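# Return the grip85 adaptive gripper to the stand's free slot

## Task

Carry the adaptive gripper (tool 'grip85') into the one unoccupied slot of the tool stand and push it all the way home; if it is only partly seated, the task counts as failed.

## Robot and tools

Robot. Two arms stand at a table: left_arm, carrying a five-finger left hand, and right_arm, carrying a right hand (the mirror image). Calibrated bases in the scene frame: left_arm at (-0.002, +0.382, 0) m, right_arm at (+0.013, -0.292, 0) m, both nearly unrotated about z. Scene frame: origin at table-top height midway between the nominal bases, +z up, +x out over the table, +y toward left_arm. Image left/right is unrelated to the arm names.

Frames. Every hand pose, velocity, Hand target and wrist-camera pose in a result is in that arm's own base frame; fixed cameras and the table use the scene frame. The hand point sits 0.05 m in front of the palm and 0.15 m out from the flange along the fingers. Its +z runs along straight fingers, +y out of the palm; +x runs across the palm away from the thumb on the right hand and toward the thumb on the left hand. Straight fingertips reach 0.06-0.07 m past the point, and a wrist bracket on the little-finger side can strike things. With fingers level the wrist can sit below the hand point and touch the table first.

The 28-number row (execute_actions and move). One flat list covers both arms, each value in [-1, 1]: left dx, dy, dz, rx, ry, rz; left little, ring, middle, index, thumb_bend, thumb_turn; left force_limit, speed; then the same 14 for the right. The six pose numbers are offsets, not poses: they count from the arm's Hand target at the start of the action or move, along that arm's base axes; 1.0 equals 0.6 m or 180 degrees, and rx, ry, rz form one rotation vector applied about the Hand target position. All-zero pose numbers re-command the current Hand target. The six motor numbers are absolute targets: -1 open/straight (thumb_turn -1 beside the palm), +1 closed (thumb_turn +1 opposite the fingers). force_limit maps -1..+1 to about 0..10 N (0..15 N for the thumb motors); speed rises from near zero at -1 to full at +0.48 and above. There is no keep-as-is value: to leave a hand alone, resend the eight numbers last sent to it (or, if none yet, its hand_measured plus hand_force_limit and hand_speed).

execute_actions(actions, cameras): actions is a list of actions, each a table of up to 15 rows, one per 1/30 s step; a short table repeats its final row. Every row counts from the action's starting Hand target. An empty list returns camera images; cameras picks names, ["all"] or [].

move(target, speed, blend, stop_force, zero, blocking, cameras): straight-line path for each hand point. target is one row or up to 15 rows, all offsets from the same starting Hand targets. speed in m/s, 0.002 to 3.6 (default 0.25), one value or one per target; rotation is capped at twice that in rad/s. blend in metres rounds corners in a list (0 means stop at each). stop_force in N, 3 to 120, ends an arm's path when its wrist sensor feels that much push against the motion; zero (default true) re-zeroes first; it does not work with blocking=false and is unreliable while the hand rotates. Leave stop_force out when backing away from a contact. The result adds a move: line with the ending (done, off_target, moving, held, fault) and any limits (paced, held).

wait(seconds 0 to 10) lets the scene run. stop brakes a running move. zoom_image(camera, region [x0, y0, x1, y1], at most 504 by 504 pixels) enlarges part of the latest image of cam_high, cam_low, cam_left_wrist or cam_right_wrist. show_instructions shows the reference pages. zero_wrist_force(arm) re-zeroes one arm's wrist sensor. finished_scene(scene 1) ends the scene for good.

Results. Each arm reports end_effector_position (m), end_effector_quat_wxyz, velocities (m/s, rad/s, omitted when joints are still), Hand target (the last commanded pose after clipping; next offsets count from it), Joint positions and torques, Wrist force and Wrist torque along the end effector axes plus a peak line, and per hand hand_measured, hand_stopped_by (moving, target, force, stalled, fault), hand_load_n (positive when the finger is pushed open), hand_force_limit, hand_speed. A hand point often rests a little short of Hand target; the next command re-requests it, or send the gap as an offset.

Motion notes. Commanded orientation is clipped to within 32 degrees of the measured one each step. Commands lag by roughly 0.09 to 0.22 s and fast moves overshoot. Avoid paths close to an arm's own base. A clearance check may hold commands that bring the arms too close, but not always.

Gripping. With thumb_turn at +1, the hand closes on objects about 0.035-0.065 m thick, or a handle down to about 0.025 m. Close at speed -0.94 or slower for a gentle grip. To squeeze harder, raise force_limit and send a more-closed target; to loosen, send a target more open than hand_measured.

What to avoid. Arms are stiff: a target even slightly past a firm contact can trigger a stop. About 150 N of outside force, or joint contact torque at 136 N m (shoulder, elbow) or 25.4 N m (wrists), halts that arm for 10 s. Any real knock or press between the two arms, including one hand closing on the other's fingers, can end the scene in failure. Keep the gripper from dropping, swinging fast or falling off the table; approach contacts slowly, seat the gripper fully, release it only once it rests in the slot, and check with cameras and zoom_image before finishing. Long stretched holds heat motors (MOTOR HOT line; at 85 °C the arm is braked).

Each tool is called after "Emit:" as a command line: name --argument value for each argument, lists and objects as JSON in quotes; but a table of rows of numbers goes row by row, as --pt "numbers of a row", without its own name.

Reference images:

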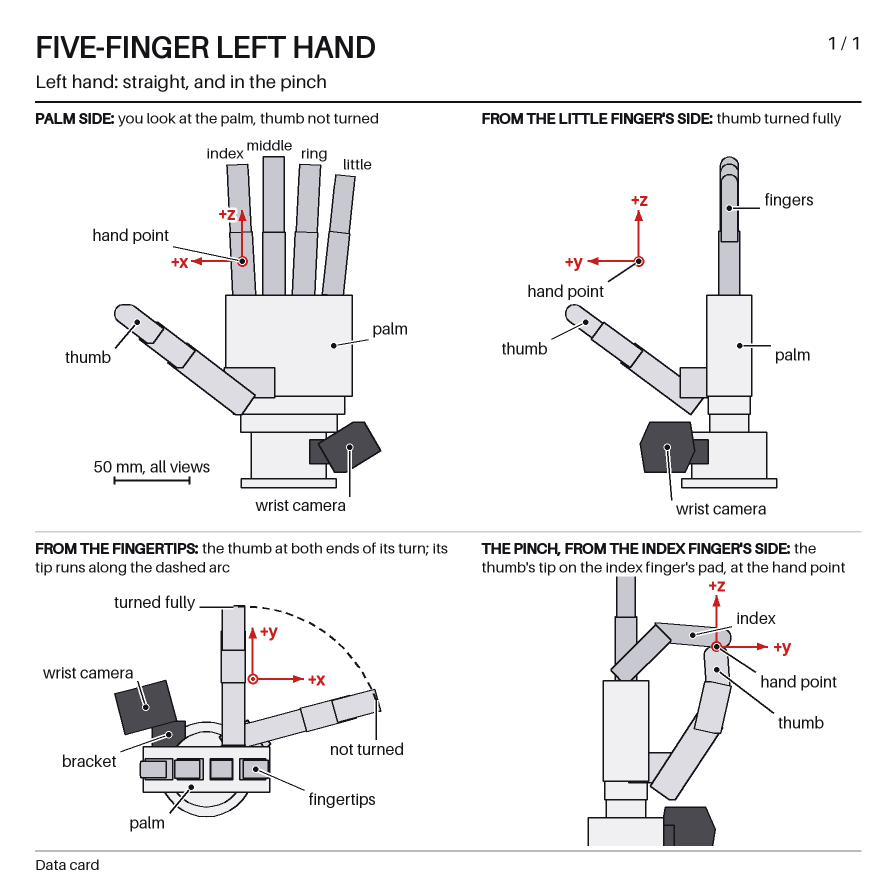

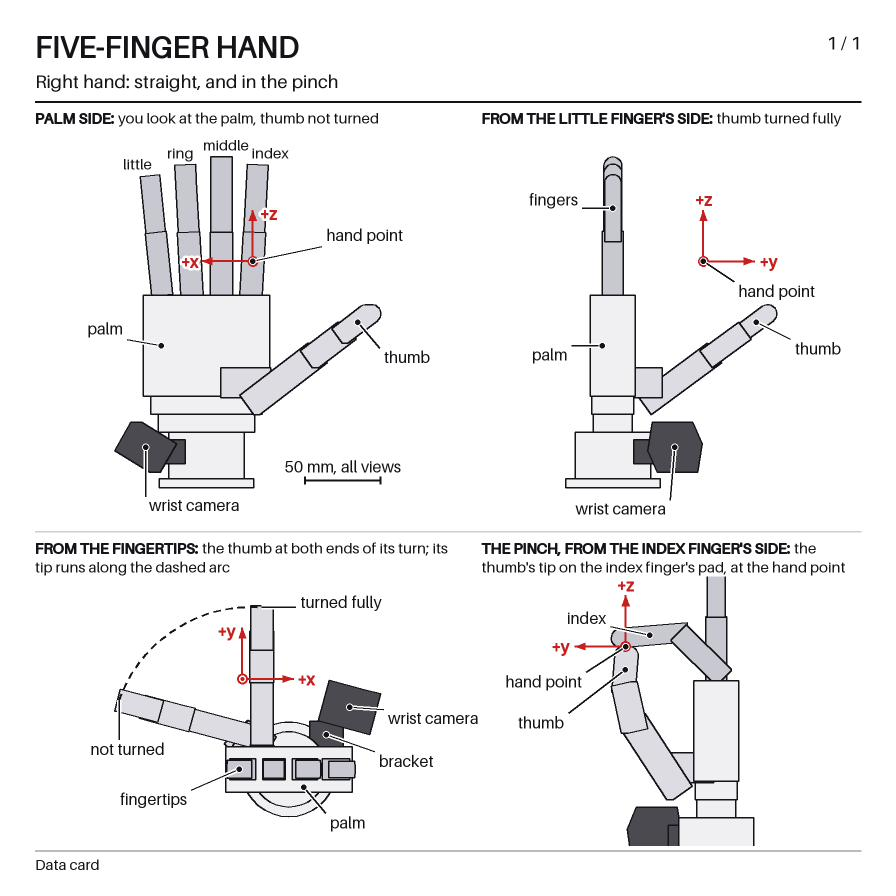

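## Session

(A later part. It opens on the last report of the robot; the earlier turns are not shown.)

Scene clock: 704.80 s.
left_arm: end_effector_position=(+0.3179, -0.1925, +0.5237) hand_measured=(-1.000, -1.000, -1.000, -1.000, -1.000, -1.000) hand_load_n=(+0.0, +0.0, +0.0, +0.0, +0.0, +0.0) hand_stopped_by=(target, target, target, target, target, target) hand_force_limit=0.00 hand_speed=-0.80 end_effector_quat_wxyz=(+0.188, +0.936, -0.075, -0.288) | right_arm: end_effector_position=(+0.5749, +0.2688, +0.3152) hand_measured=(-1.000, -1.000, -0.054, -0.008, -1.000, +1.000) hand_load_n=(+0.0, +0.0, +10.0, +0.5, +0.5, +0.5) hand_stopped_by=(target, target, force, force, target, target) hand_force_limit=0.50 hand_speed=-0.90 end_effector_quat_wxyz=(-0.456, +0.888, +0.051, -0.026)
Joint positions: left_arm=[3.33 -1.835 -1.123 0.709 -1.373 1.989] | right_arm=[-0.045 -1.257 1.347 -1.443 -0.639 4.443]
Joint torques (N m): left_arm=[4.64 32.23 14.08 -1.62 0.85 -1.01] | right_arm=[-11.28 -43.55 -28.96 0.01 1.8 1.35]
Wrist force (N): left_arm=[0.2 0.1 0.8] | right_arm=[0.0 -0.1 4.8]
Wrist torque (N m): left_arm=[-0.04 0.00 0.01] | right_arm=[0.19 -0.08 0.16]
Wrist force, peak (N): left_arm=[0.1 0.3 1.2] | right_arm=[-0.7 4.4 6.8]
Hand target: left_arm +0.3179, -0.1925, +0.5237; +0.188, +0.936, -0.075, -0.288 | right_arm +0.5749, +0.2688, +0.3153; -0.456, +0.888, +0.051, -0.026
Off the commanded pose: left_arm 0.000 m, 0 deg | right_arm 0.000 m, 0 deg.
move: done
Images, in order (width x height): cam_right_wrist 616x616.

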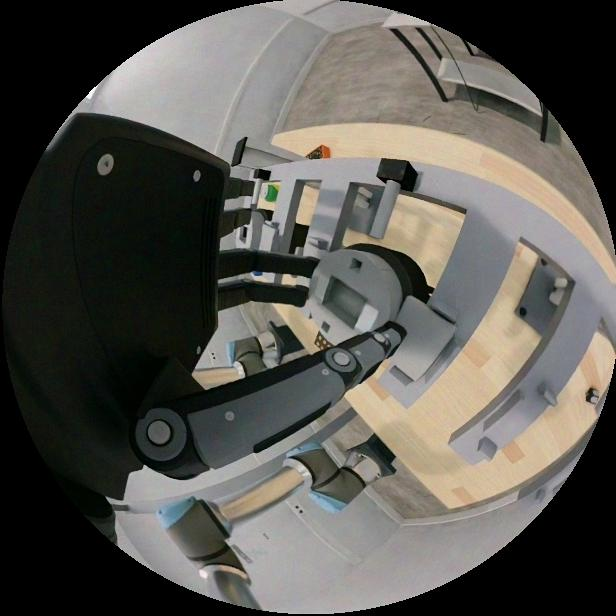

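Emit:
move --pt "0 0 0 0 0 0 -1 -1 -1 -1 -1 -1 0 -0.8 0 0 0 0 0 0 -1 -1 -0.25 -0.25 -1 1 0 -0.3" --pt "0 0 0 0 0 0 -1 -1 -1 -1 -1 -1 0 -0.8 0 0 0.0833 0 0 0 -1 -1 -0.25 -0.25 -1 1 0 -0.3" --speed 0.05

Emit:
move --target '[-0.2083,0.85,0,0,0,0.5,-1,-1,-1,-1,-1,-1,0,-0.8,0,0,0.05,0,0,0,-1,-1,-1,-1,-1,1,0,-0.3]' --speed 0.25 --cameras '["cam_high","cam_right_wrist"]'

Scene clock: 799.67 s.
left_arm: end_effector_position=(+0.3179, -0.1925, +0.5237) hand_measured=(-1.000, -1.000, -1.000, -1.000, -1.000, -1.000) hand_load_n=(+0.0, +0.0, +0.0, +0.0, -0.5, +0.0) hand_stopped_by=(target, target, target, target, target, target) hand_force_limit=0.00 hand_speed=-0.80 end_effector_quat_wxyz=(+0.188, +0.936, -0.075, -0.288) | right_arm: end_effector_position=(+0.5749, +0.2688, +0.3652) hand_measured=(-1.000, -1.000, -0.250, -0.250, -1.000, +1.000) hand_load_n=(+0.0, +0.0, +0.0, +0.0, +0.0, +0.0) hand_stopped_by=(target, target, target, target, target, target) hand_force_limit=0.00 hand_speed=-0.30 end_effector_quat_wxyz=(-0.456, +0.888, +0.051, -0.026)
Joint positions: left_arm=[3.33 -1.835 -1.123 0.709 -1.373 1.989] | right_arm=[-0.045 -1.26 1.224 -1.317 -0.639 4.443]
Joint torques (N m): left_arm=[5.59 30.58 14.82 -1.45 0.82 -1.02] | right_arm=[4.04 -27.56 -27.36 0.34 1.16 -1.48]
Wrist force (N): left_arm=[-0.1 0.2 0.9] | right_arm=[-0.8 -0.4 1.4]
Wrist torque (N m): left_arm=[-0.03 0.05 -0.01] | right_arm=[0.10 -0.06 0.22]
Wrist force, peak (N): left_arm=[0.0 0.0 1.3] | right_arm=[0.4 0.0 5.5]
Hand target: left_arm +0.3179, -0.1925, +0.5237; +0.188, +0.936, -0.075, -0.288 | right_arm +0.5749, +0.2688, +0.3652; -0.456, +0.888, +0.051, -0.026
Off the commanded pose: left_arm 0.000 m, 0 deg | right_arm 0.000 m, 0 deg.
move: done

Scene clock: 803.40 s.
left_arm: end_effector_position=(+0.1930, +0.3174, +0.5237) hand_measured=(-1.000, -1.000, -1.000, -1.000, -1.000, -1.000) hand_load_n=(+0.0, +0.0, +0.0, +0.0, +0.0, +0.0) hand_stopped_by=(target, target, target, target, target, target) hand_force_limit=0.00 hand_speed=-0.80 end_effector_quat_wxyz=(+0.337, +0.715, +0.609, -0.071) | right_arm: end_effector_position=(+0.5749, +0.2688, +0.3952) hand_measured=(-1.000, -1.000, -1.000, -1.000, -1.000, +1.000) hand_load_n=(+0.0, +0.0, -0.5, +0.0, +0.0, +0.0) hand_stopped_by=(target, target, target, target, target, target) hand_force_limit=0.00 hand_speed=-0.30 end_effector_quat_wxyz=(-0.456, +0.888, +0.051, -0.026)
Joint positions: left_arm=[4.9 -1.834 -1.125 0.709 -1.373 1.989] | right_arm=[-0.045 -1.254 1.139 -1.238 -0.639 4.443]
Joint torques (N m): left_arm=[11.68 19.3 25.65 -4.29 2.4 -1.62] | right_arm=[3.12 -27.4 -27.49 0.09 0.05 -0.83]
Wrist force (N): left_arm=[-0.2 -0.1 1.0] | right_arm=[-0.3 -0.3 1.2]
Wrist torque (N m): left_arm=[-0.06 0.07 0.18] | right_arm=[0.12 -0.15 0.29]
Wrist force, peak (N): left_arm=[0.8 1.0 1.1] | right_arm=[-0.6 -0.7 1.8]
Hand target: left_arm +0.1930, +0.3175, +0.5237; +0.337, +0.715, +0.609, -0.071 | right_arm +0.5749, +0.2688, +0.3952; -0.456, +0.888, +0.051, -0.026
Off the commanded pose: left_arm 0.000 m, 0 deg | right_arm 0.000 m, 0 deg.
move: done
Images, in order (width x height): cam_high 672x504, cam_right_wrist 616x616.

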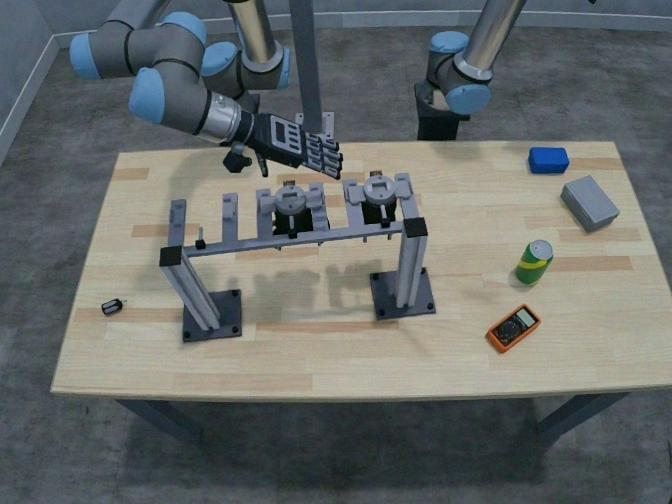

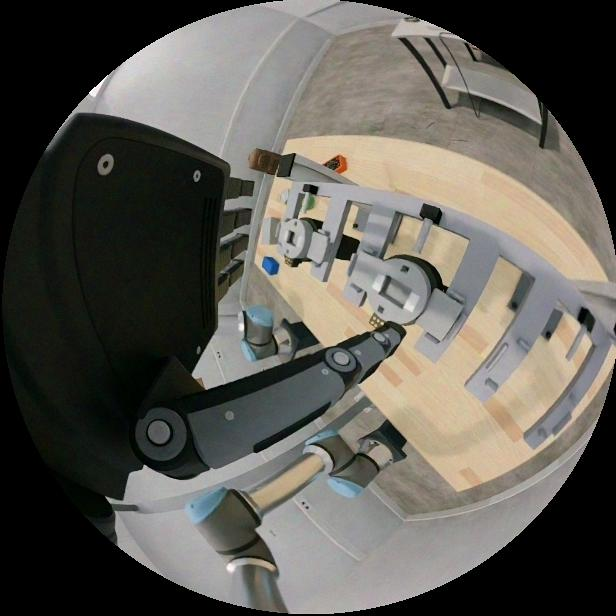

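Emit:
execute_actions --actions '[]' --cameras '["cam_right_wrist"]'

Scene clock: 857.27 s.
left_arm: end_effector_position=(+0.1930, +0.3175, +0.5237) hand_measured=(-1.000, -1.000, -1.000, -1.000, -1.000, -1.000) hand_load_n=(+0.0, +0.0, +0.0, +0.0, +0.0, +0.0) hand_stopped_by=(target, target, target, target, target, target) hand_force_limit=0.00 hand_speed=-0.80 end_effector_quat_wxyz=(+0.337, +0.715, +0.609, -0.071) | right_arm: end_effector_position=(+0.5749, +0.2688, +0.3952) hand_measured=(-1.000, -1.000, -1.000, -1.000, -1.000, +1.000) hand_load_n=(+0.0, +0.0, +0.0, +0.0, +0.0, +0.0) hand_stopped_by=(target, target, target, target, target, target) hand_force_limit=0.00 hand_speed=-0.30 end_effector_quat_wxyz=(-0.456, +0.888, +0.051, -0.026)
Joint positions: left_arm=[4.9 -1.834 -1.125 0.709 -1.373 1.989] | right_arm=[-0.045 -1.254 1.139 -1.238 -0.639 4.443]
Joint velocities: within noise
Joint torques (N m): left_arm=[10.55 19.87 24.07 -4.26 2.32 -0.76] | right_arm=[6.75 -28.59 -27.05 -1.42 0.09 -1.16]
Wrist force (N): left_arm=[0.0 0.1 1.0] | right_arm=[-0.3 -0.3 1.3]
Wrist torque (N m): left_arm=[-0.03 0.04 0.19] | right_arm=[0.13 -0.15 0.30]
Wrist force, peak (N): left_arm=[0.2 0.2 1.2] | right_arm=[-0.7 -0.1 1.7]
Hand target: left_arm +0.1930, +0.3175, +0.5237; +0.337, +0.715, +0.609, -0.071 | right_arm +0.5749, +0.2688, +0.3952; -0.456, +0.888, +0.051, -0.026
Off the commanded pose: left_arm 0.000 m, 0 deg | right_arm 0.000 m, 0 deg.
Images, in order (width x height): cam_right_wrist 616x616.

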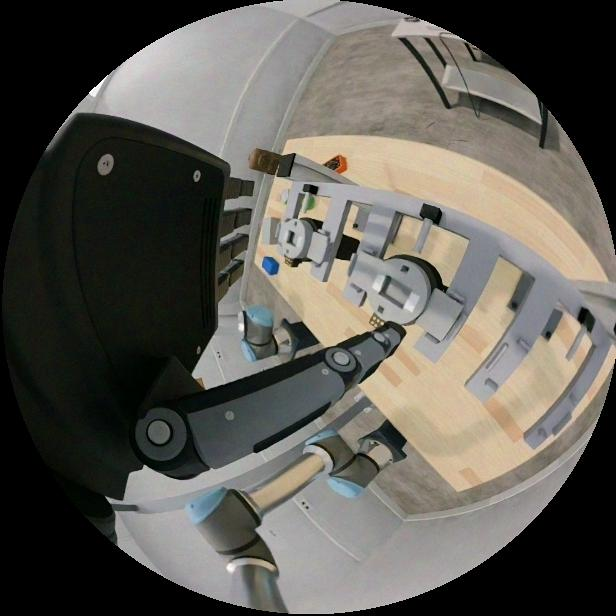

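Emit:
move --pt "0 0 0 0 0 0 -1 -1 -1 -1 -1 -1 0 -0.8 -0.2248 -0.048 0.1747 0 0 0 -1 -1 -1 -1 -1 1 0 -0.3" --speed 0.25 --cameras '["cam_high"]'

Scene clock: 861.73 s.
left_arm: end_effector_position=(+0.1930, +0.3175, +0.5237) hand_measured=(-1.000, -1.000, -1.000, -1.000, -1.000, -1.000) hand_load_n=(+0.0, -0.5, +0.0, +0.0, +0.0, +0.0) hand_stopped_by=(target, target, target, target, target, target) hand_force_limit=0.00 hand_speed=-0.80 end_effector_quat_wxyz=(+0.337, +0.715, +0.609, -0.071) | right_arm: end_effector_position=(+0.4400, +0.2400, +0.5000) hand_measured=(-1.000, -1.000, -1.000, -1.000, -1.000, +1.000) hand_load_n=(+0.0, +0.0, -0.5, -0.5, +0.0, +0.0) hand_stopped_by=(target, target, target, target, target, target) hand_force_limit=0.00 hand_speed=-0.30 end_effector_quat_wxyz=(-0.456, +0.888, +0.051, -0.026)
Joint positions: left_arm=[4.9 -1.834 -1.125 0.709 -1.373 1.989] | right_arm=[-0.118 -1.535 1.175 -0.902 -0.658 4.328]
Joint torques (N m): left_arm=[8.87 19.49 24.92 -4.29 2.28 -1] | right_arm=[-11.56 -29.53 -26.68 0.34 -0.16 -1.4]
Wrist force (N): left_arm=[0.1 -0.1 1.2] | right_arm=[-0.7 -0.9 1.1]
Wrist torque (N m): left_arm=[-0.07 0.03 0.20] | right_arm=[0.10 -0.08 0.34]
Wrist force, peak (N): left_arm=[0.1 -0.1 1.2] | right_arm=[-1.5 -1.9 0.7]
Hand target: left_arm +0.1930, +0.3175, +0.5237; +0.337, +0.715, +0.609, -0.071 | right_arm +0.4400, +0.2400, +0.5001; -0.456, +0.888, +0.051, -0.026
Off the commanded pose: left_arm 0.000 m, 0 deg | right_arm 0.000 m, 0 deg.
move: done
Images, in order (width x height): cam_high 672x504.

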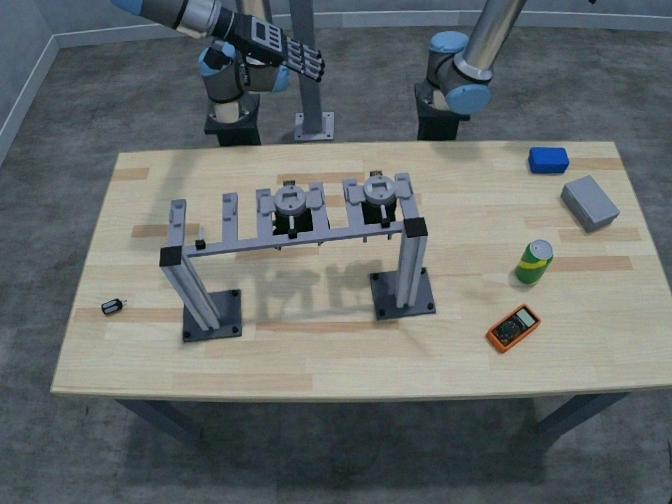

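Emit:
move --pt "0 0 0 0 0 0 -1 -1 -1 -1 -1 -1 0 -0.8 -0.1497 -0.0857 -0.2152 -0.1912 -0.0317 0.1707 -1 -1 -1 -1 -1 1 0 -0.3" --speed 0.4 --cameras '["cam_low"]'

Scene clock: 872.20 s.
left_arm: end_effector_position=(+0.1930, +0.3175, +0.5237) hand_measured=(-1.000, -1.000, -1.000, -1.000, -1.000, -1.000) hand_load_n=(+0.0, +0.0, +0.0, +0.0, +0.0, +0.0) hand_stopped_by=(target, target, target, target, target, target) hand_force_limit=0.00 hand_speed=-0.80 end_effector_quat_wxyz=(+0.337, +0.715, +0.609, -0.071) | right_arm: end_effector_position=(+0.3502, +0.1886, +0.3710) hand_measured=(-1.000, -1.000, -1.000, -1.000, -1.000, +1.000) hand_load_n=(+0.0, +0.0, +0.0, +0.0, +0.0, +0.0) hand_stopped_by=(target, target, target, target, target, target) hand_force_limit=0.00 hand_speed=-0.30 end_effector_quat_wxyz=(-0.150, +0.937, +0.293, -0.115)
Joint positions: left_arm=[4.9 -1.834 -1.125 0.709 -1.373 1.989] | right_arm=[0.154 -1.659 1.5 -1.132 -1.309 4.224]
Joint torques (N m): left_arm=[5.44 19.66 25.62 -4.09 1.93 -1.5] | right_arm=[7.84 -26.13 -10.54 -3.59 -1.24 1.54]
Wrist force (N): left_arm=[-0.1 0.2 0.8] | right_arm=[-0.2 -0.1 0.0]
Wrist torque (N m): left_arm=[0.00 0.03 0.18] | right_arm=[0.14 -0.19 0.18]
Wrist force, peak (N): left_arm=[0.0 -0.1 1.3] | right_arm=[-0.4 -1.3 1.6]
Hand target: left_arm +0.1930, +0.3175, +0.5237; +0.337, +0.715, +0.609, -0.071 | right_arm +0.3502, +0.1886, +0.3709; -0.150, +0.937, +0.293, -0.115
Off the commanded pose: left_arm 0.000 m, 0 deg | right_arm 0.000 m, 0 deg.
move: done
Images, in order (width x height): cam_low 672x504.

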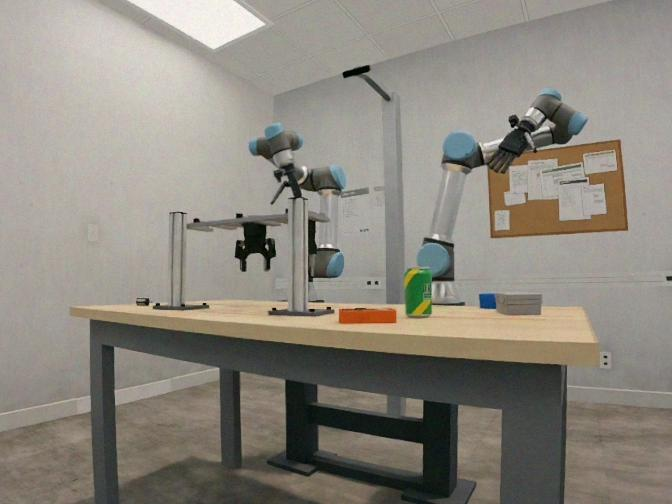

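Emit:
move --pt "0 0 0 0 0 0 -1 -1 -1 -1 -1 -1 0 -0.8 0.0592 -0.0512 -0.0213 -0.1917 -0.0322 0.2288 -1 -1 -1 -1 -1 1 0 -0.3" --speed 0.4

Scene clock: 879.40 s.
left_arm: end_effector_position=(+0.1930, +0.3175, +0.5237) hand_measured=(-1.000, -1.000, -1.000, -1.000, -1.000, -1.000) hand_load_n=(+0.0, +0.0, +0.0, +0.0, +0.0, +0.0) hand_stopped_by=(target, target, target, target, target, target) hand_force_limit=0.00 hand_speed=-0.80 end_effector_quat_wxyz=(+0.337, +0.715, +0.609, -0.071) | right_arm: end_effector_position=(+0.3857, +0.1579, +0.3582) hand_measured=(-1.000, -1.000, -1.000, -1.000, -1.000, +1.000) hand_load_n=(+0.5, +0.0, +0.0, +0.0, +0.0, +0.0) hand_stopped_by=(target, target, target, target, target, target) hand_force_limit=0.00 hand_speed=-0.30 end_effector_quat_wxyz=(+0.192, +0.783, +0.559, -0.193)
Joint positions: left_arm=[4.9 -1.834 -1.125 0.709 -1.373 1.989] | right_arm=[0.466 -1.609 1.616 -1.228 -2.007 4.015]
Joint torques (N m): left_arm=[2.63 20.11 25.63 -4.19 1.32 -1.64] | right_arm=[8.28 -27.85 -11.22 -3.68 -1.8 -1.23]
Wrist force (N): left_arm=[0.0 0.1 0.9] | right_arm=[-0.7 -0.1 0.6]
Wrist torque (N m): left_arm=[-0.02 0.03 0.19] | right_arm=[0.06 -0.18 0.20]
Wrist force, peak (N): left_arm=[0.1 0.3 1.3] | right_arm=[-1.0 -0.5 1.2]
Hand target: left_arm +0.1930, +0.3175, +0.5237; +0.337, +0.715, +0.609, -0.071 | right_arm +0.3857, +0.1579, +0.3582; +0.192, +0.783, +0.559, -0.193
Off the commanded pose: left_arm 0.000 m, 0 deg | right_arm 0.000 m, 0 deg.
move: done

Emit:
move --pt "0 0 0 0 0 0 -1 -1 -1 -1 -1 -1 0 -0.8 0.1235 0.1858 0.0363 -0.2321 -0.0285 0.1963 -1 -1 -1 -1 -1 1 0 -0.3" --speed 0.4 --cameras '["cam_right_wrist","cam_high"]'

Scene clock: 887.73 s.
left_arm: end_effector_position=(+0.1930, +0.3175, +0.5237) hand_measured=(-1.000, -1.000, -1.000, -1.000, -1.000, -1.000) hand_load_n=(+0.0, +0.0, +0.0, +0.0, +0.0, +0.0) hand_stopped_by=(target, target, target, target, target, target) hand_force_limit=0.00 hand_speed=-0.80 end_effector_quat_wxyz=(+0.337, +0.715, +0.609, -0.071) | right_arm: end_effector_position=(+0.4598, +0.2693, +0.3799) hand_measured=(-1.000, -1.000, -1.000, -1.000, -1.000, +1.000) hand_load_n=(+0.0, +0.0, -0.5, +0.0, +0.0, +0.0) hand_stopped_by=(target, target, target, target, target, target) hand_force_limit=0.00 hand_speed=-0.30 end_effector_quat_wxyz=(+0.526, +0.470, +0.652, -0.277)
Joint positions: left_arm=[4.9 -1.834 -1.125 0.709 -1.373 1.989] | right_arm=[0.762 -1.364 1.605 -1.043 -2.723 4.094]
Joint torques (N m): left_arm=[-1.85 19.53 25.77 -4.13 1.16 -1.75] | right_arm=[7.64 -21.49 -27.15 1.02 -2.13 1.29]
Wrist force (N): left_arm=[0.1 0.1 1.1] | right_arm=[-0.9 -0.3 1.5]
Wrist torque (N m): left_arm=[-0.04 0.04 0.19] | right_arm=[-0.01 -0.13 0.08]
Wrist force, peak (N): left_arm=[-0.3 0.3 1.2] | right_arm=[-0.7 -0.2 1.6]
Hand target: left_arm +0.1930, +0.3175, +0.5237; +0.337, +0.715, +0.609, -0.071 | right_arm +0.4598, +0.2694, +0.3799; +0.526, +0.470, +0.652, -0.277
Off the commanded pose: left_arm 0.000 m, 0 deg | right_arm 0.000 m, 0 deg.
move: done
Images, in order (width x height): cam_high 672x504, cam_right_wrist 616x616.

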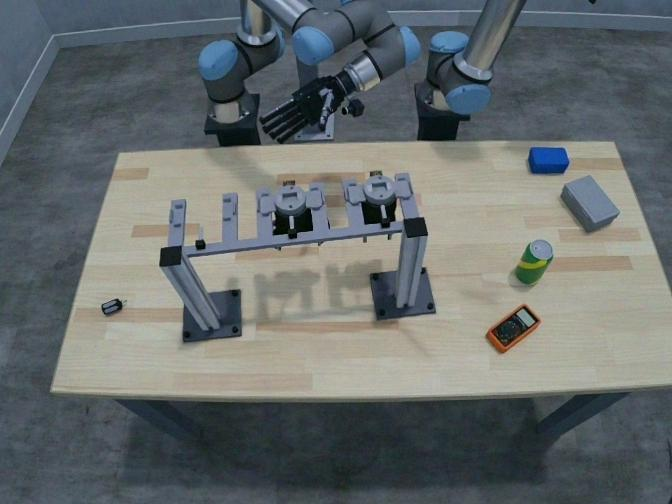

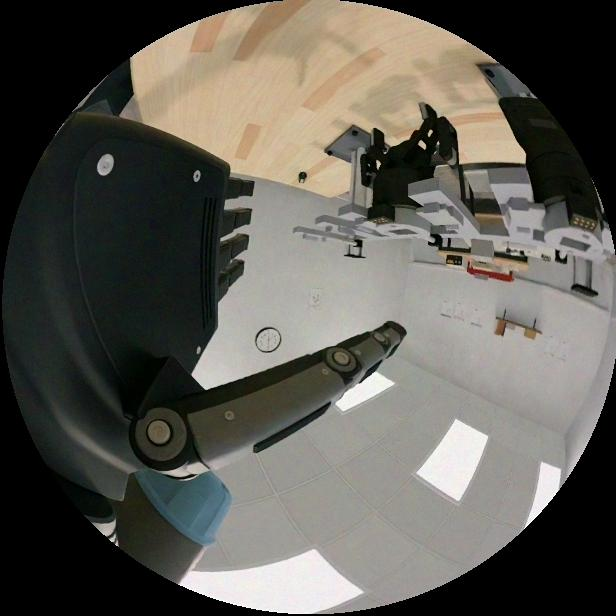

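Emit:
zoom_image --camera "cam_right_wrist" --region '[280, 60, 616, 300]'

Scaled by 1.500 from the camera's 616x616 image, which has a finer 880x880 frame.

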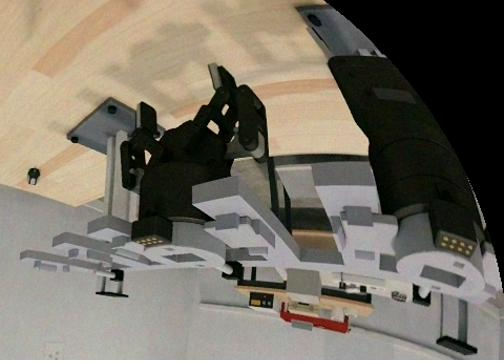

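Emit:
zoom_image --camera "cam_right_wrist" --region '[350, 150, 490, 270]'

Scaled by 3.600 from the camera's 616x616 image, which has a finer 880x880 frame.

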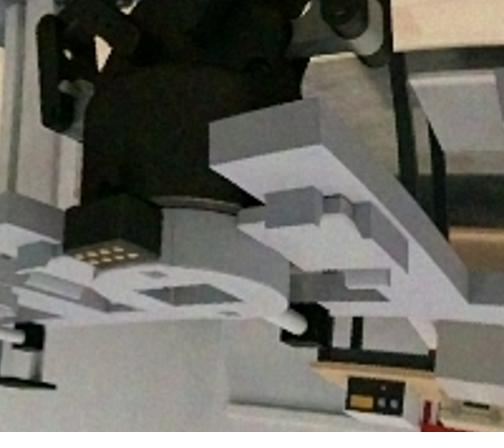

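Emit:
zoom_image --camera "cam_right_wrist" --region '[340, 80, 490, 240]'

Emit:
execute_actions --actions '[]' --cameras '["cam_low"]'

Emit:
zoom_image --camera "cam_low" --region '[180, 200, 340, 310]'

Scaled by 3.150 from the camera's 616x616 image, which has a finer 880x880 frame.

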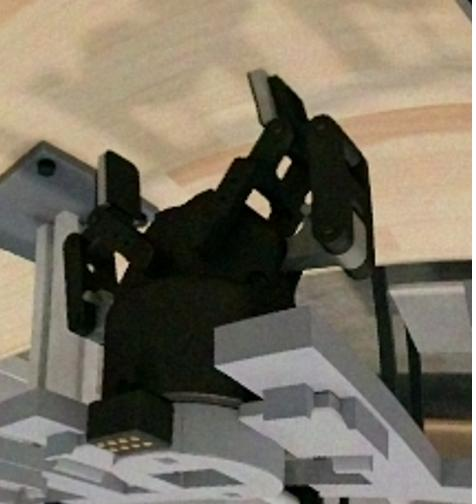

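Scene clock: 1006.27 s.
left_arm: end_effector_position=(+0.1930, +0.3175, +0.5237) hand_measured=(-1.000, -1.000, -1.000, -1.000, -1.000, -1.000) hand_load_n=(+0.0, +0.0, +0.0, +0.0, +0.0, +0.0) hand_stopped_by=(target, target, target, target, target, target) hand_force_limit=0.00 hand_speed=-0.80 end_effector_quat_wxyz=(+0.337, +0.715, +0.609, -0.071) | right_arm: end_effector_position=(+0.4598, +0.2694, +0.3799) hand_measured=(-1.000, -1.000, -1.000, -1.000, -1.000, +1.000) hand_load_n=(+0.0, +0.0, +0.0, +0.0, +0.0, -0.5) hand_stopped_by=(target, target, target, target, target, target) hand_force_limit=0.00 hand_speed=-0.30 end_effector_quat_wxyz=(+0.526, +0.470, +0.652, -0.277)
Joint positions: left_arm=[4.9 -1.834 -1.125 0.709 -1.373 1.989] | right_arm=[0.762 -1.364 1.604 -1.043 -2.723 4.094]
Joint velocities: within noise
Joint torques (N m): left_arm=[-7.98 20.75 24.87 -3.31 -0.96 -1.22] | right_arm=[6.03 -22.23 -22.56 -0.3 -0.82 0.99]
Wrist force (N): left_arm=[0.0 0.0 1.1] | right_arm=[-0.8 -0.4 1.1]
Wrist torque (N m): left_arm=[-0.06 0.04 0.20] | right_arm=[0.01 -0.13 0.09]
Wrist force, peak (N): left_arm=[-0.1 0.0 1.4] | right_arm=[-1.2 -0.2 1.7]
Hand target: left_arm +0.1930, +0.3175, +0.5237; +0.337, +0.715, +0.609, -0.071 | right_arm +0.4598, +0.2694, +0.3799; +0.526, +0.470, +0.652, -0.277
Off the commanded pose: left_arm 0.000 m, 0 deg | right_arm 0.000 m, 0 deg.
Images, in order (width x height): cam_low 672x504.

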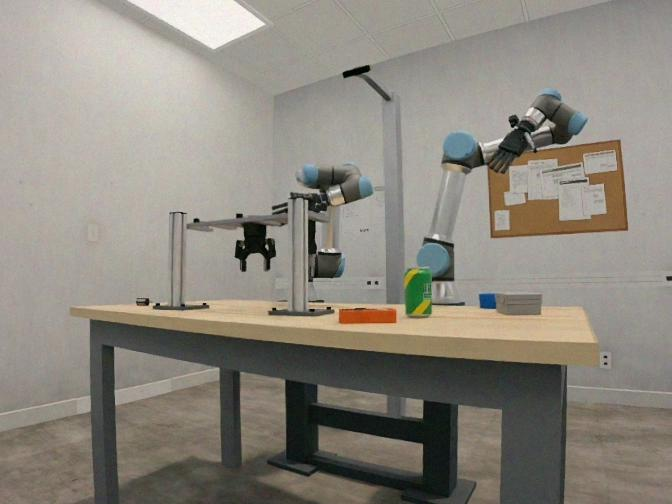

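Scaled by 3.150 from the camera's 672x504 image, which has a finer 960x720 frame.

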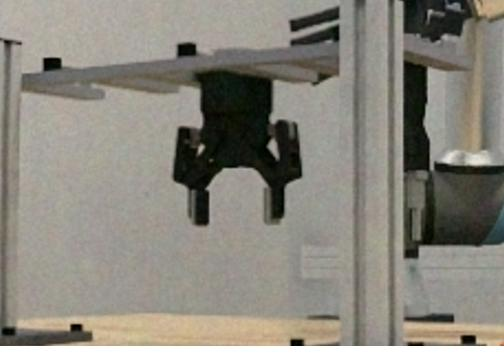

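Emit:
move --pt "0 0 0 0 0 0 -1 -1 -1 -1 -1 -1 0 -0.8 -0.1235 -0.1858 -0.0363 0.2321 0.0285 -0.1963 -1 -1 -1 -1 -1 1 0 -0.3" --speed 0.4

Emit:
move --pt "0 0 0 0 0 0 -1 -1 -1 -1 -1 -1 0 -0.8 -0.0592 0.0512 0.0213 0.1917 0.0322 -0.2288 -1 -1 -1 -1 -1 1 0 -0.3" --speed 0.4

Emit:
move --pt "0 0 0 0 0 0 -1 -1 -1 -1 -1 -1 0 -0.8 0.1497 0.0857 0.2152 0.1912 0.0317 -0.1707 -1 -1 -1 -1 -1 1 0 -0.3" --speed 0.4

Emit:
move --pt "0 0 0 0 0 0 -1 -1 -1 -1 -1 -1 0 -0.8 0.2248 0.048 -0.1 0 0 0 -1 -1 -1 -1 -1 1 0 -0.3" --speed 0.3 --cameras '["cam_right_wrist"]'

Scene clock: 1061.40 s.
left_arm: end_effector_position=(+0.1930, +0.3175, +0.5237) hand_measured=(-1.000, -1.000, -1.000, -1.000, -1.000, -1.000) hand_load_n=(+0.0, +0.0, +0.0, +0.0, +0.0, +0.0) hand_stopped_by=(target, target, target, target, target, target) hand_force_limit=0.00 hand_speed=-0.80 end_effector_quat_wxyz=(+0.337, +0.715, +0.609, -0.071) | right_arm: end_effector_position=(+0.3857, +0.1579, +0.3582) hand_measured=(-1.000, -1.000, -1.000, -1.000, -1.000, +1.000) hand_load_n=(+0.0, +0.0, +0.0, +0.0, +0.0, +0.0) hand_stopped_by=(target, target, target, target, target, target) hand_force_limit=0.00 hand_speed=-0.30 end_effector_quat_wxyz=(+0.192, +0.783, +0.559, -0.193)
Joint positions: left_arm=[4.9 -1.834 -1.125 0.709 -1.373 1.989] | right_arm=[0.466 -1.609 1.616 -1.228 -2.007 4.015]
Joint torques (N m): left_arm=[-8.16 19.28 24.04 -2.88 -1.02 -1.14] | right_arm=[-11.19 -27.3 -11.27 -3.83 1.06 -1.53]
Wrist force (N): left_arm=[0.1 -0.1 1.1] | right_arm=[-0.9 -0.3 1.3]
Wrist torque (N m): left_arm=[-0.06 0.03 0.20] | right_arm=[-0.02 -0.17 0.17]
Wrist force, peak (N): left_arm=[-0.1 0.1 1.4] | right_arm=[-1.1 -0.5 1.8]
Hand target: left_arm +0.1930, +0.3175, +0.5237; +0.337, +0.715, +0.609, -0.071 | right_arm +0.3857, +0.1579, +0.3582; +0.192, +0.783, +0.559, -0.193
Off the commanded pose: left_arm 0.000 m, 0 deg | right_arm 0.000 m, 0 deg.
move: done

Scene clock: 1063.20 s.
left_arm: end_effector_position=(+0.1930, +0.3175, +0.5237) hand_measured=(-1.000, -1.000, -1.000, -1.000, -1.000, -1.000) hand_load_n=(+0.0, +0.0, +0.0, +0.0, +0.0, +0.0) hand_stopped_by=(target, target, target, target, target, target) hand_force_limit=0.00 hand_speed=-0.80 end_effector_quat_wxyz=(+0.337, +0.715, +0.609, -0.071) | right_arm: end_effector_position=(+0.3502, +0.1886, +0.3709) hand_measured=(-1.000, -1.000, -1.000, -1.000, -1.000, +1.000) hand_load_n=(+0.0, +0.0, +0.0, +0.0, +0.0, +0.0) hand_stopped_by=(target, target, target, target, target, target) hand_force_limit=0.00 hand_speed=-0.30 end_effector_quat_wxyz=(-0.150, +0.937, +0.293, -0.115)
Joint positions: left_arm=[4.9 -1.834 -1.125 0.709 -1.373 1.989] | right_arm=[0.154 -1.659 1.501 -1.132 -1.309 4.224]
Joint torques (N m): left_arm=[-7.92 20.83 24.17 -2.79 -1.06 -1.01] | right_arm=[-10.59 -24.7 -10.85 -3.86 1.7 1.42]
Wrist force (N): left_arm=[-0.1 0.0 0.9] | right_arm=[-0.3 -0.2 0.6]
Wrist torque (N m): left_arm=[-0.05 0.05 0.19] | right_arm=[0.08 -0.20 0.17]
Wrist force, peak (N): left_arm=[0.1 0.0 1.3] | right_arm=[-0.8 -0.8 1.2]
Hand target: left_arm +0.1930, +0.3175, +0.5237; +0.337, +0.715, +0.609, -0.071 | right_arm +0.3502, +0.1886, +0.3709; -0.150, +0.937, +0.293, -0.115
Off the commanded pose: left_arm 0.000 m, 0 deg | right_arm 0.000 m, 0 deg.
move: done

Scene clock: 1064.87 s.
left_arm: end_effector_position=(+0.1930, +0.3175, +0.5237) hand_measured=(-1.000, -1.000, -1.000, -1.000, -1.000, -1.000) hand_load_n=(-0.5, +0.0, +0.0, +0.0, +0.0, +0.0) hand_stopped_by=(target, target, target, target, target, target) hand_force_limit=0.00 hand_speed=-0.80 end_effector_quat_wxyz=(+0.337, +0.715, +0.609, -0.071) | right_arm: end_effector_position=(+0.4400, +0.2400, +0.5000) hand_measured=(-1.000, -1.000, -1.000, -1.000, -1.000, +1.000) hand_load_n=(+0.0, +0.0, +0.0, +0.0, +0.0, +0.0) hand_stopped_by=(target, target, target, target, target, target) hand_force_limit=0.00 hand_speed=-0.30 end_effector_quat_wxyz=(-0.456, +0.888, +0.051, -0.026)
Joint positions: left_arm=[4.9 -1.834 -1.125 0.709 -1.373 1.989] | right_arm=[-0.118 -1.535 1.175 -0.901 -0.658 4.327]
Joint torques (N m): left_arm=[-7.39 20.11 24.59 -2.93 -0.91 -1.17] | right_arm=[-10.93 -14.35 -27.31 -3.65 2.84 1.65]
Wrist force (N): left_arm=[0.0 0.0 1.1] | right_arm=[-0.6 -1.1 1.4]
Wrist torque (N m): left_arm=[-0.06 0.05 0.20] | right_arm=[0.05 -0.09 0.21]
Wrist force, peak (N): left_arm=[0.0 0.3 1.2] | right_arm=[-0.6 -1.1 1.4]
Hand target: left_arm +0.1930, +0.3175, +0.5237; +0.337, +0.715, +0.609, -0.071 | right_arm +0.4400, +0.2400, +0.5001; -0.456, +0.888, +0.051, -0.026
Off the commanded pose: left_arm 0.000 m, 0 deg | right_arm 0.000 m, 0 deg.
move: done

Scene clock: 1066.03 s.
left_arm: end_effector_position=(+0.1930, +0.3175, +0.5237) hand_measured=(-1.000, -1.000, -1.000, -1.000, -1.000, -1.000) hand_load_n=(-0.5, +0.0, +0.0, +0.0, +0.0, +0.0) hand_stopped_by=(target, target, target, target, target, target) hand_force_limit=0.00 hand_speed=-0.80 end_effector_quat_wxyz=(+0.337, +0.715, +0.609, -0.071) | right_arm: end_effector_position=(+0.5749, +0.2688, +0.4401) hand_measured=(-1.000, -1.000, -1.000, -1.000, -1.000, +1.000) hand_load_n=(+0.0, +0.0, +0.0, +0.0, +0.0, +0.0) hand_stopped_by=(target, target, target, target, target, target) hand_force_limit=0.00 hand_speed=-0.30 end_effector_quat_wxyz=(-0.456, +0.888, +0.051, -0.026)
Joint positions: left_arm=[4.9 -1.834 -1.125 0.709 -1.373 1.989] | right_arm=[-0.045 -1.233 0.994 -1.114 -0.639 4.443]
Joint torques (N m): left_arm=[-8.49 21.52 23.93 -2.69 -0.84 -1.08] | right_arm=[8.16 -26.1 -27.91 0.06 -0.02 1.46]
Wrist force (N): left_arm=[0.0 0.1 1.0] | right_arm=[-0.4 -0.3 1.4]
Wrist torque (N m): left_arm=[-0.04 0.05 0.19] | right_arm=[0.11 -0.11 0.20]
Wrist force, peak (N): left_arm=[0.1 -0.1 1.3] | right_arm=[-1.9 -1.5 1.0]
Hand target: left_arm +0.1930, +0.3175, +0.5237; +0.337, +0.715, +0.609, -0.071 | right_arm +0.5749, +0.2688, +0.4401; -0.456, +0.888, +0.051, -0.026
Off the commanded pose: left_arm 0.000 m, 0 deg | right_arm 0.000 m, 0 deg.
move: done
Images, in order (width x height): cam_right_wrist 616x616.

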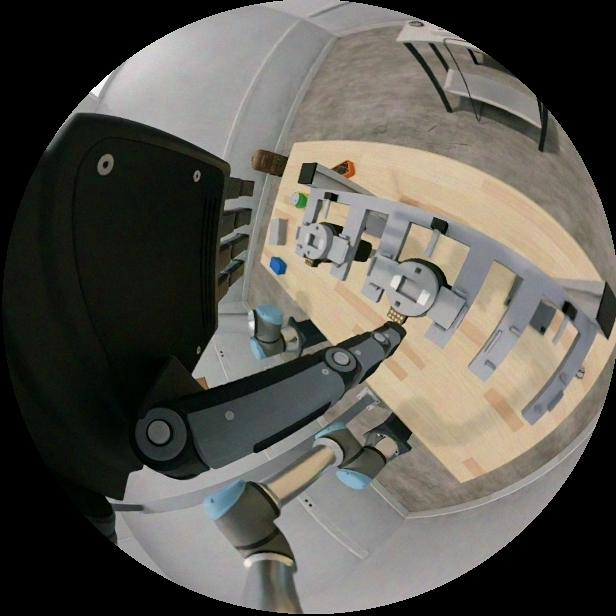

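Emit:
move --pt "0.2430 0.0047 -0.1993 0.1824 0.1140 -0.0922 -1 -1 -1 -1 -1 -1 0 -0.8 0 0 0 0 0 0 -1 -1 -1 -1 -1 1 0 -0.3" --speed 0.4

Emit:
move --pt "0.3030 -0.2453 -0.0030 0.1810 -0.1108 -0.0368 -1 -1 -1 -1 -1 -1 0 -0.8 0 0 0 0 0 0 -1 -1 -1 -1 -1 1 0 -0.3" --speed 0.4 --cameras '["cam_high"]'

Scene clock: 1106.27 s.
left_arm: end_effector_position=(+0.3387, +0.3203, +0.4042) hand_measured=(-1.000, -1.000, -1.000, -1.000, -1.000, -1.000) hand_load_n=(+0.0, +0.0, +0.0, +0.0, +0.0, +0.0) hand_stopped_by=(target, target, target, target, target, target) hand_force_limit=0.00 hand_speed=-0.80 end_effector_quat_wxyz=(-0.003, +0.835, +0.546, -0.069) | right_arm: end_effector_position=(+0.5749, +0.2688, +0.4401) hand_measured=(-1.000, -1.000, -1.000, -1.000, -1.000, +1.000) hand_load_n=(+0.0, +0.0, -0.5, +0.0, +0.0, +0.0) hand_stopped_by=(target, target, target, target, target, target) hand_force_limit=0.00 hand_speed=-0.30 end_effector_quat_wxyz=(-0.456, +0.888, +0.051, -0.026)
Joint positions: left_arm=[4.28 -1.922 -0.994 1.232 -1.648 1.547] | right_arm=[-0.045 -1.233 0.994 -1.114 -0.639 4.443]
Joint torques (N m): left_arm=[-8.97 22.9 26.03 -0.68 -2.36 -1.58] | right_arm=[8 -27.34 -27.97 0.05 -0.18 0.59]
Wrist force (N): left_arm=[1.7 -1.5 0.7] | right_arm=[-0.2 -0.2 1.3]
Wrist torque (N m): left_arm=[-0.08 -0.08 0.37] | right_arm=[0.13 -0.13 0.21]
Wrist force, peak (N): left_arm=[1.6 -1.7 0.9] | right_arm=[-0.4 -0.5 1.8]
Hand target: left_arm +0.3388, +0.3203, +0.4042; -0.003, +0.835, +0.546, -0.069 | right_arm +0.5749, +0.2688, +0.4401; -0.456, +0.888, +0.051, -0.026
Off the commanded pose: left_arm 0.000 m, 0 deg | right_arm 0.000 m, 0 deg.
move: done

Scene clock: 1107.83 s.
left_arm: end_effector_position=(+0.5205, +0.1731, +0.4024) hand_measured=(-1.000, -1.000, -1.000, -1.000, -1.000, -1.000) hand_load_n=(+0.0, +0.0, +0.0, +0.0, +0.0, +0.0) hand_stopped_by=(target, target, target, target, target, target) hand_force_limit=0.00 hand_speed=-0.80 end_effector_quat_wxyz=(-0.146, +0.830, +0.487, +0.230) | right_arm: end_effector_position=(+0.5749, +0.2688, +0.4401) hand_measured=(-1.000, -1.000, -1.000, -1.000, -1.000, +1.000) hand_load_n=(+0.0, +0.0, +0.0, +0.0, +0.0, +0.0) hand_stopped_by=(target, target, target, target, target, target) hand_force_limit=0.00 hand_speed=-0.30 end_effector_quat_wxyz=(-0.456, +0.888, +0.051, -0.026)
Joint positions: left_arm=[3.639 -1.758 -1.216 1.873 -1.871 1.079] | right_arm=[-0.045 -1.233 0.994 -1.114 -0.639 4.443]
Joint torques (N m): left_arm=[-11.96 17.53 27.27 0.26 -2.99 -1.89] | right_arm=[7.65 -27.77 -27.72 0.14 -0.06 -0.17]
Wrist force (N): left_arm=[4.3 -1.5 1.8] | right_arm=[-0.2 -0.3 1.6]
Wrist torque (N m): left_arm=[-0.14 -0.16 0.56] | right_arm=[0.09 -0.15 0.21]
Wrist force, peak (N): left_arm=[4.7 -1.4 1.9] | right_arm=[-0.3 -0.1 1.8]
Hand target: left_arm +0.5206, +0.1731, +0.4024; -0.146, +0.830, +0.487, +0.230 | right_arm +0.5749, +0.2688, +0.4401; -0.456, +0.888, +0.051, -0.026
Off the commanded pose: left_arm 0.000 m, 0 deg | right_arm 0.000 m, 0 deg.
move: done
Images, in order (width x height): cam_high 672x504.

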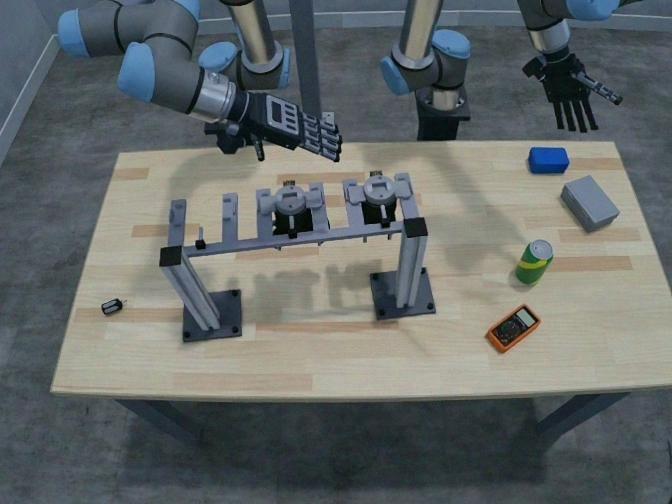

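Emit:
move --pt "-0.0842 -0.7722 -0.0638 -0.0259 -0.1163 -0.1881 -1 -1 -1 -1 -1 -1 0 -0.8 0 0 0 0 0 0 -1 -1 -1 -1 -1 1 0 -0.3" --speed 0.35 --cameras '["cam_high","cam_right_wrist"]'

Scene clock: 1111.90 s.
left_arm: end_effector_position=(+0.4700, -0.2901, +0.3641) hand_measured=(-1.000, -1.000, -1.000, -1.000, -1.000, -1.000) hand_load_n=(+0.0, +0.0, +0.0, +0.0, +0.0, +0.0) hand_stopped_by=(target, target, target, target, target, target) hand_force_limit=0.00 hand_speed=-0.80 end_effector_quat_wxyz=(+0.050, +0.885, +0.253, +0.388) | right_arm: end_effector_position=(+0.5749, +0.2688, +0.4401) hand_measured=(-1.000, -1.000, -1.000, -1.000, -1.000, +1.000) hand_load_n=(+0.0, +0.0, +0.0, +0.0, +0.0, +0.5) hand_stopped_by=(target, target, target, target, target, target) hand_force_limit=0.00 hand_speed=-0.30 end_effector_quat_wxyz=(-0.456, +0.888, +0.051, -0.026)
Joint positions: left_arm=[2.663 -1.655 -1.542 2.323 -2.008 0.697] | right_arm=[-0.045 -1.233 0.994 -1.114 -0.639 4.443]
Joint torques (N m): left_arm=[-11.36 13.83 28.6 0.71 -3.09 -1.74] | right_arm=[7.59 -27.21 -27.1 0.12 -0.16 -0.97]
Wrist force (N): left_arm=[5.1 -0.2 2.8] | right_arm=[-0.4 -0.1 1.4]
Wrist torque (N m): left_arm=[-0.15 -0.17 0.55] | right_arm=[0.14 -0.11 0.20]
Wrist force, peak (N): left_arm=[5.7 -1.7 2.6] | right_arm=[-0.1 0.0 1.9]
Hand target: left_arm +0.4700, -0.2902, +0.3641; +0.050, +0.885, +0.253, +0.388 | right_arm +0.5749, +0.2688, +0.4401; -0.456, +0.888, +0.051, -0.026
Off the commanded pose: left_arm 0.000 m, 0 deg | right_arm 0.000 m, 0 deg.
move: done
Images, in order (width x height): cam_high 672x504, cam_right_wrist 616x616.

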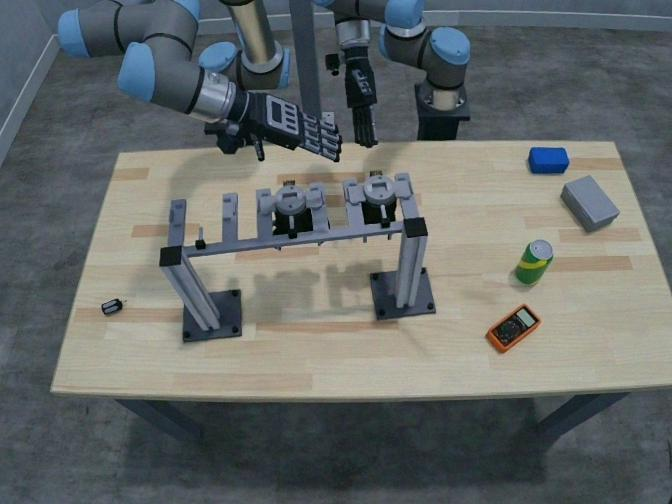

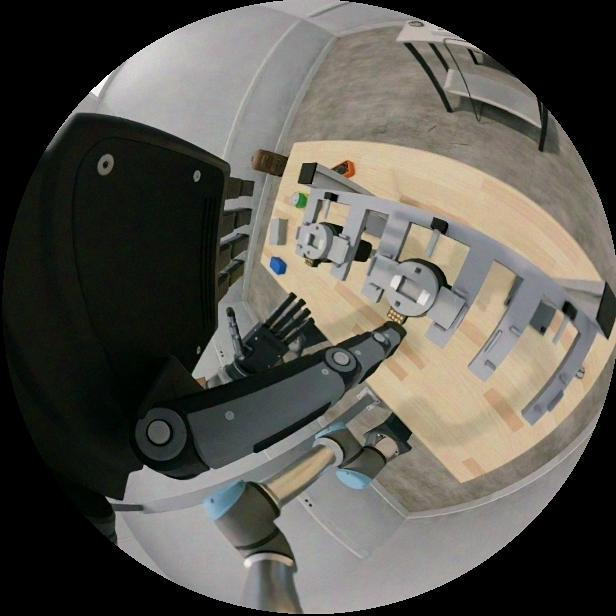

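Emit:
move --pt "-0.0627 -0.2173 -0.1068 -0.3172 -0.2631 0.1381 1 1 -1 -1 -1 -1 0 -0.2 0 0 0 0 0 0 -1 -1 -1 -1 -1 1 0 -0.3" --speed 0.4 --cameras '["cam_high","cam_right_wrist","cam_left_wrist"]'

Scene clock: 1117.73 s.
left_arm: end_effector_position=(+0.4367, -0.3997, +0.3086) hand_measured=(+1.000, +1.000, -1.000, -1.000, -1.000, -1.000) hand_load_n=(+0.0, +0.0, +0.0, -0.5, +0.0, +0.0) hand_stopped_by=(target, target, target, target, target, target) hand_force_limit=0.00 hand_speed=-0.20 end_effector_quat_wxyz=(+0.407, +0.557, +0.504, +0.519) | right_arm: end_effector_position=(+0.5749, +0.2688, +0.4401) hand_measured=(-1.000, -1.000, -1.000, -1.000, -1.000, +1.000) hand_load_n=(+0.0, +0.0, +0.0, -0.5, +0.5, +0.0) hand_stopped_by=(target, target, target, target, target, target) hand_force_limit=0.00 hand_speed=-0.30 end_effector_quat_wxyz=(-0.456, +0.888, +0.051, -0.026)
Joint positions: left_arm=[2.25 -1.894 -1.757 3.427 -2.52 -0.013] | right_arm=[-0.045 -1.233 0.994 -1.114 -0.639 4.443]
Joint torques (N m): left_arm=[9.97 39.68 14.09 -1.34 1.87 0.86] | right_arm=[7.95 -27.39 -27.34 0.03 -0.08 -1.07]
Wrist force (N): left_arm=[3.3 1.8 4.5] | right_arm=[-0.1 -0.1 1.4]
Wrist torque (N m): left_arm=[-0.19 -0.02 0.13] | right_arm=[0.15 -0.16 0.23]
Wrist force, peak (N): left_arm=[2.3 1.9 6.1] | right_arm=[-0.2 -0.3 1.7]
Hand target: left_arm +0.4368, -0.3997, +0.3086; +0.407, +0.557, +0.504, +0.519 (not the last commanded pose) | right_arm +0.5749, +0.2688, +0.4401; -0.456, +0.888, +0.051, -0.026
Off the commanded pose: left_arm 0.023 m, 13 deg | right_arm 0.000 m, 0 deg.
move: held (left_arm; a check stopped the path); limits=held
pose unreachable (left arm): on one or more control steps of this call, first in action 0 (counted from 0), this arm could not follow its commanded pose, so it was not sent that pose on those steps. It may still have moved: this result reports where it is.
cause: moving toward the commanded pose would bring a part of the arm too close to another arm (a part of this arm just beyond joint 4 (wrist 1) and a part of the right arm just beyond its joint 2 (shoulder lift), 16 mm apart when this arm was first held).
Images, in order (width x height): cam_high 672x504, cam_left_wrist 616x616, cam_right_wrist 616x616.

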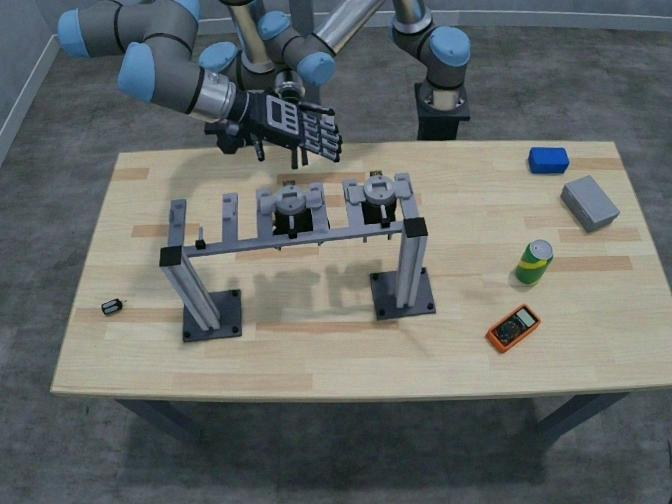

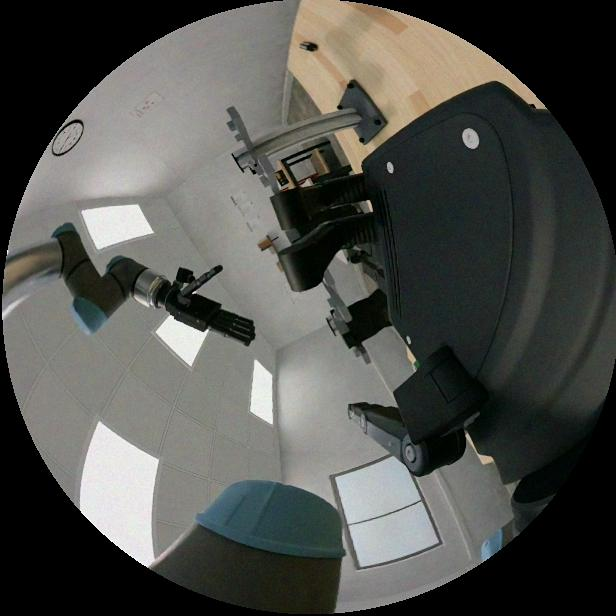

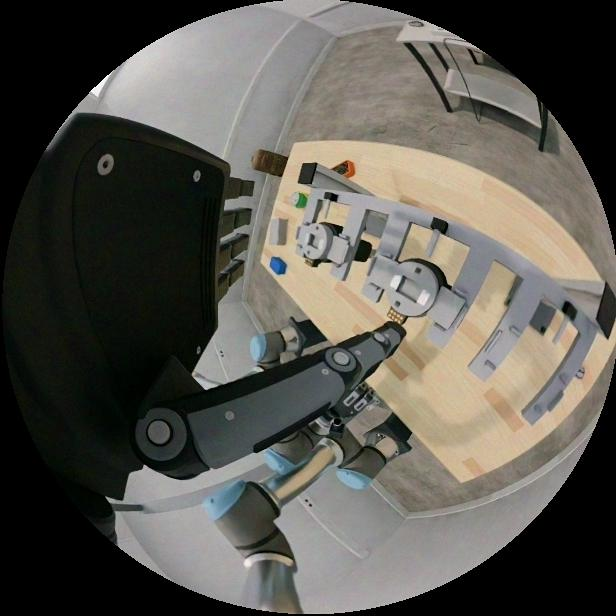

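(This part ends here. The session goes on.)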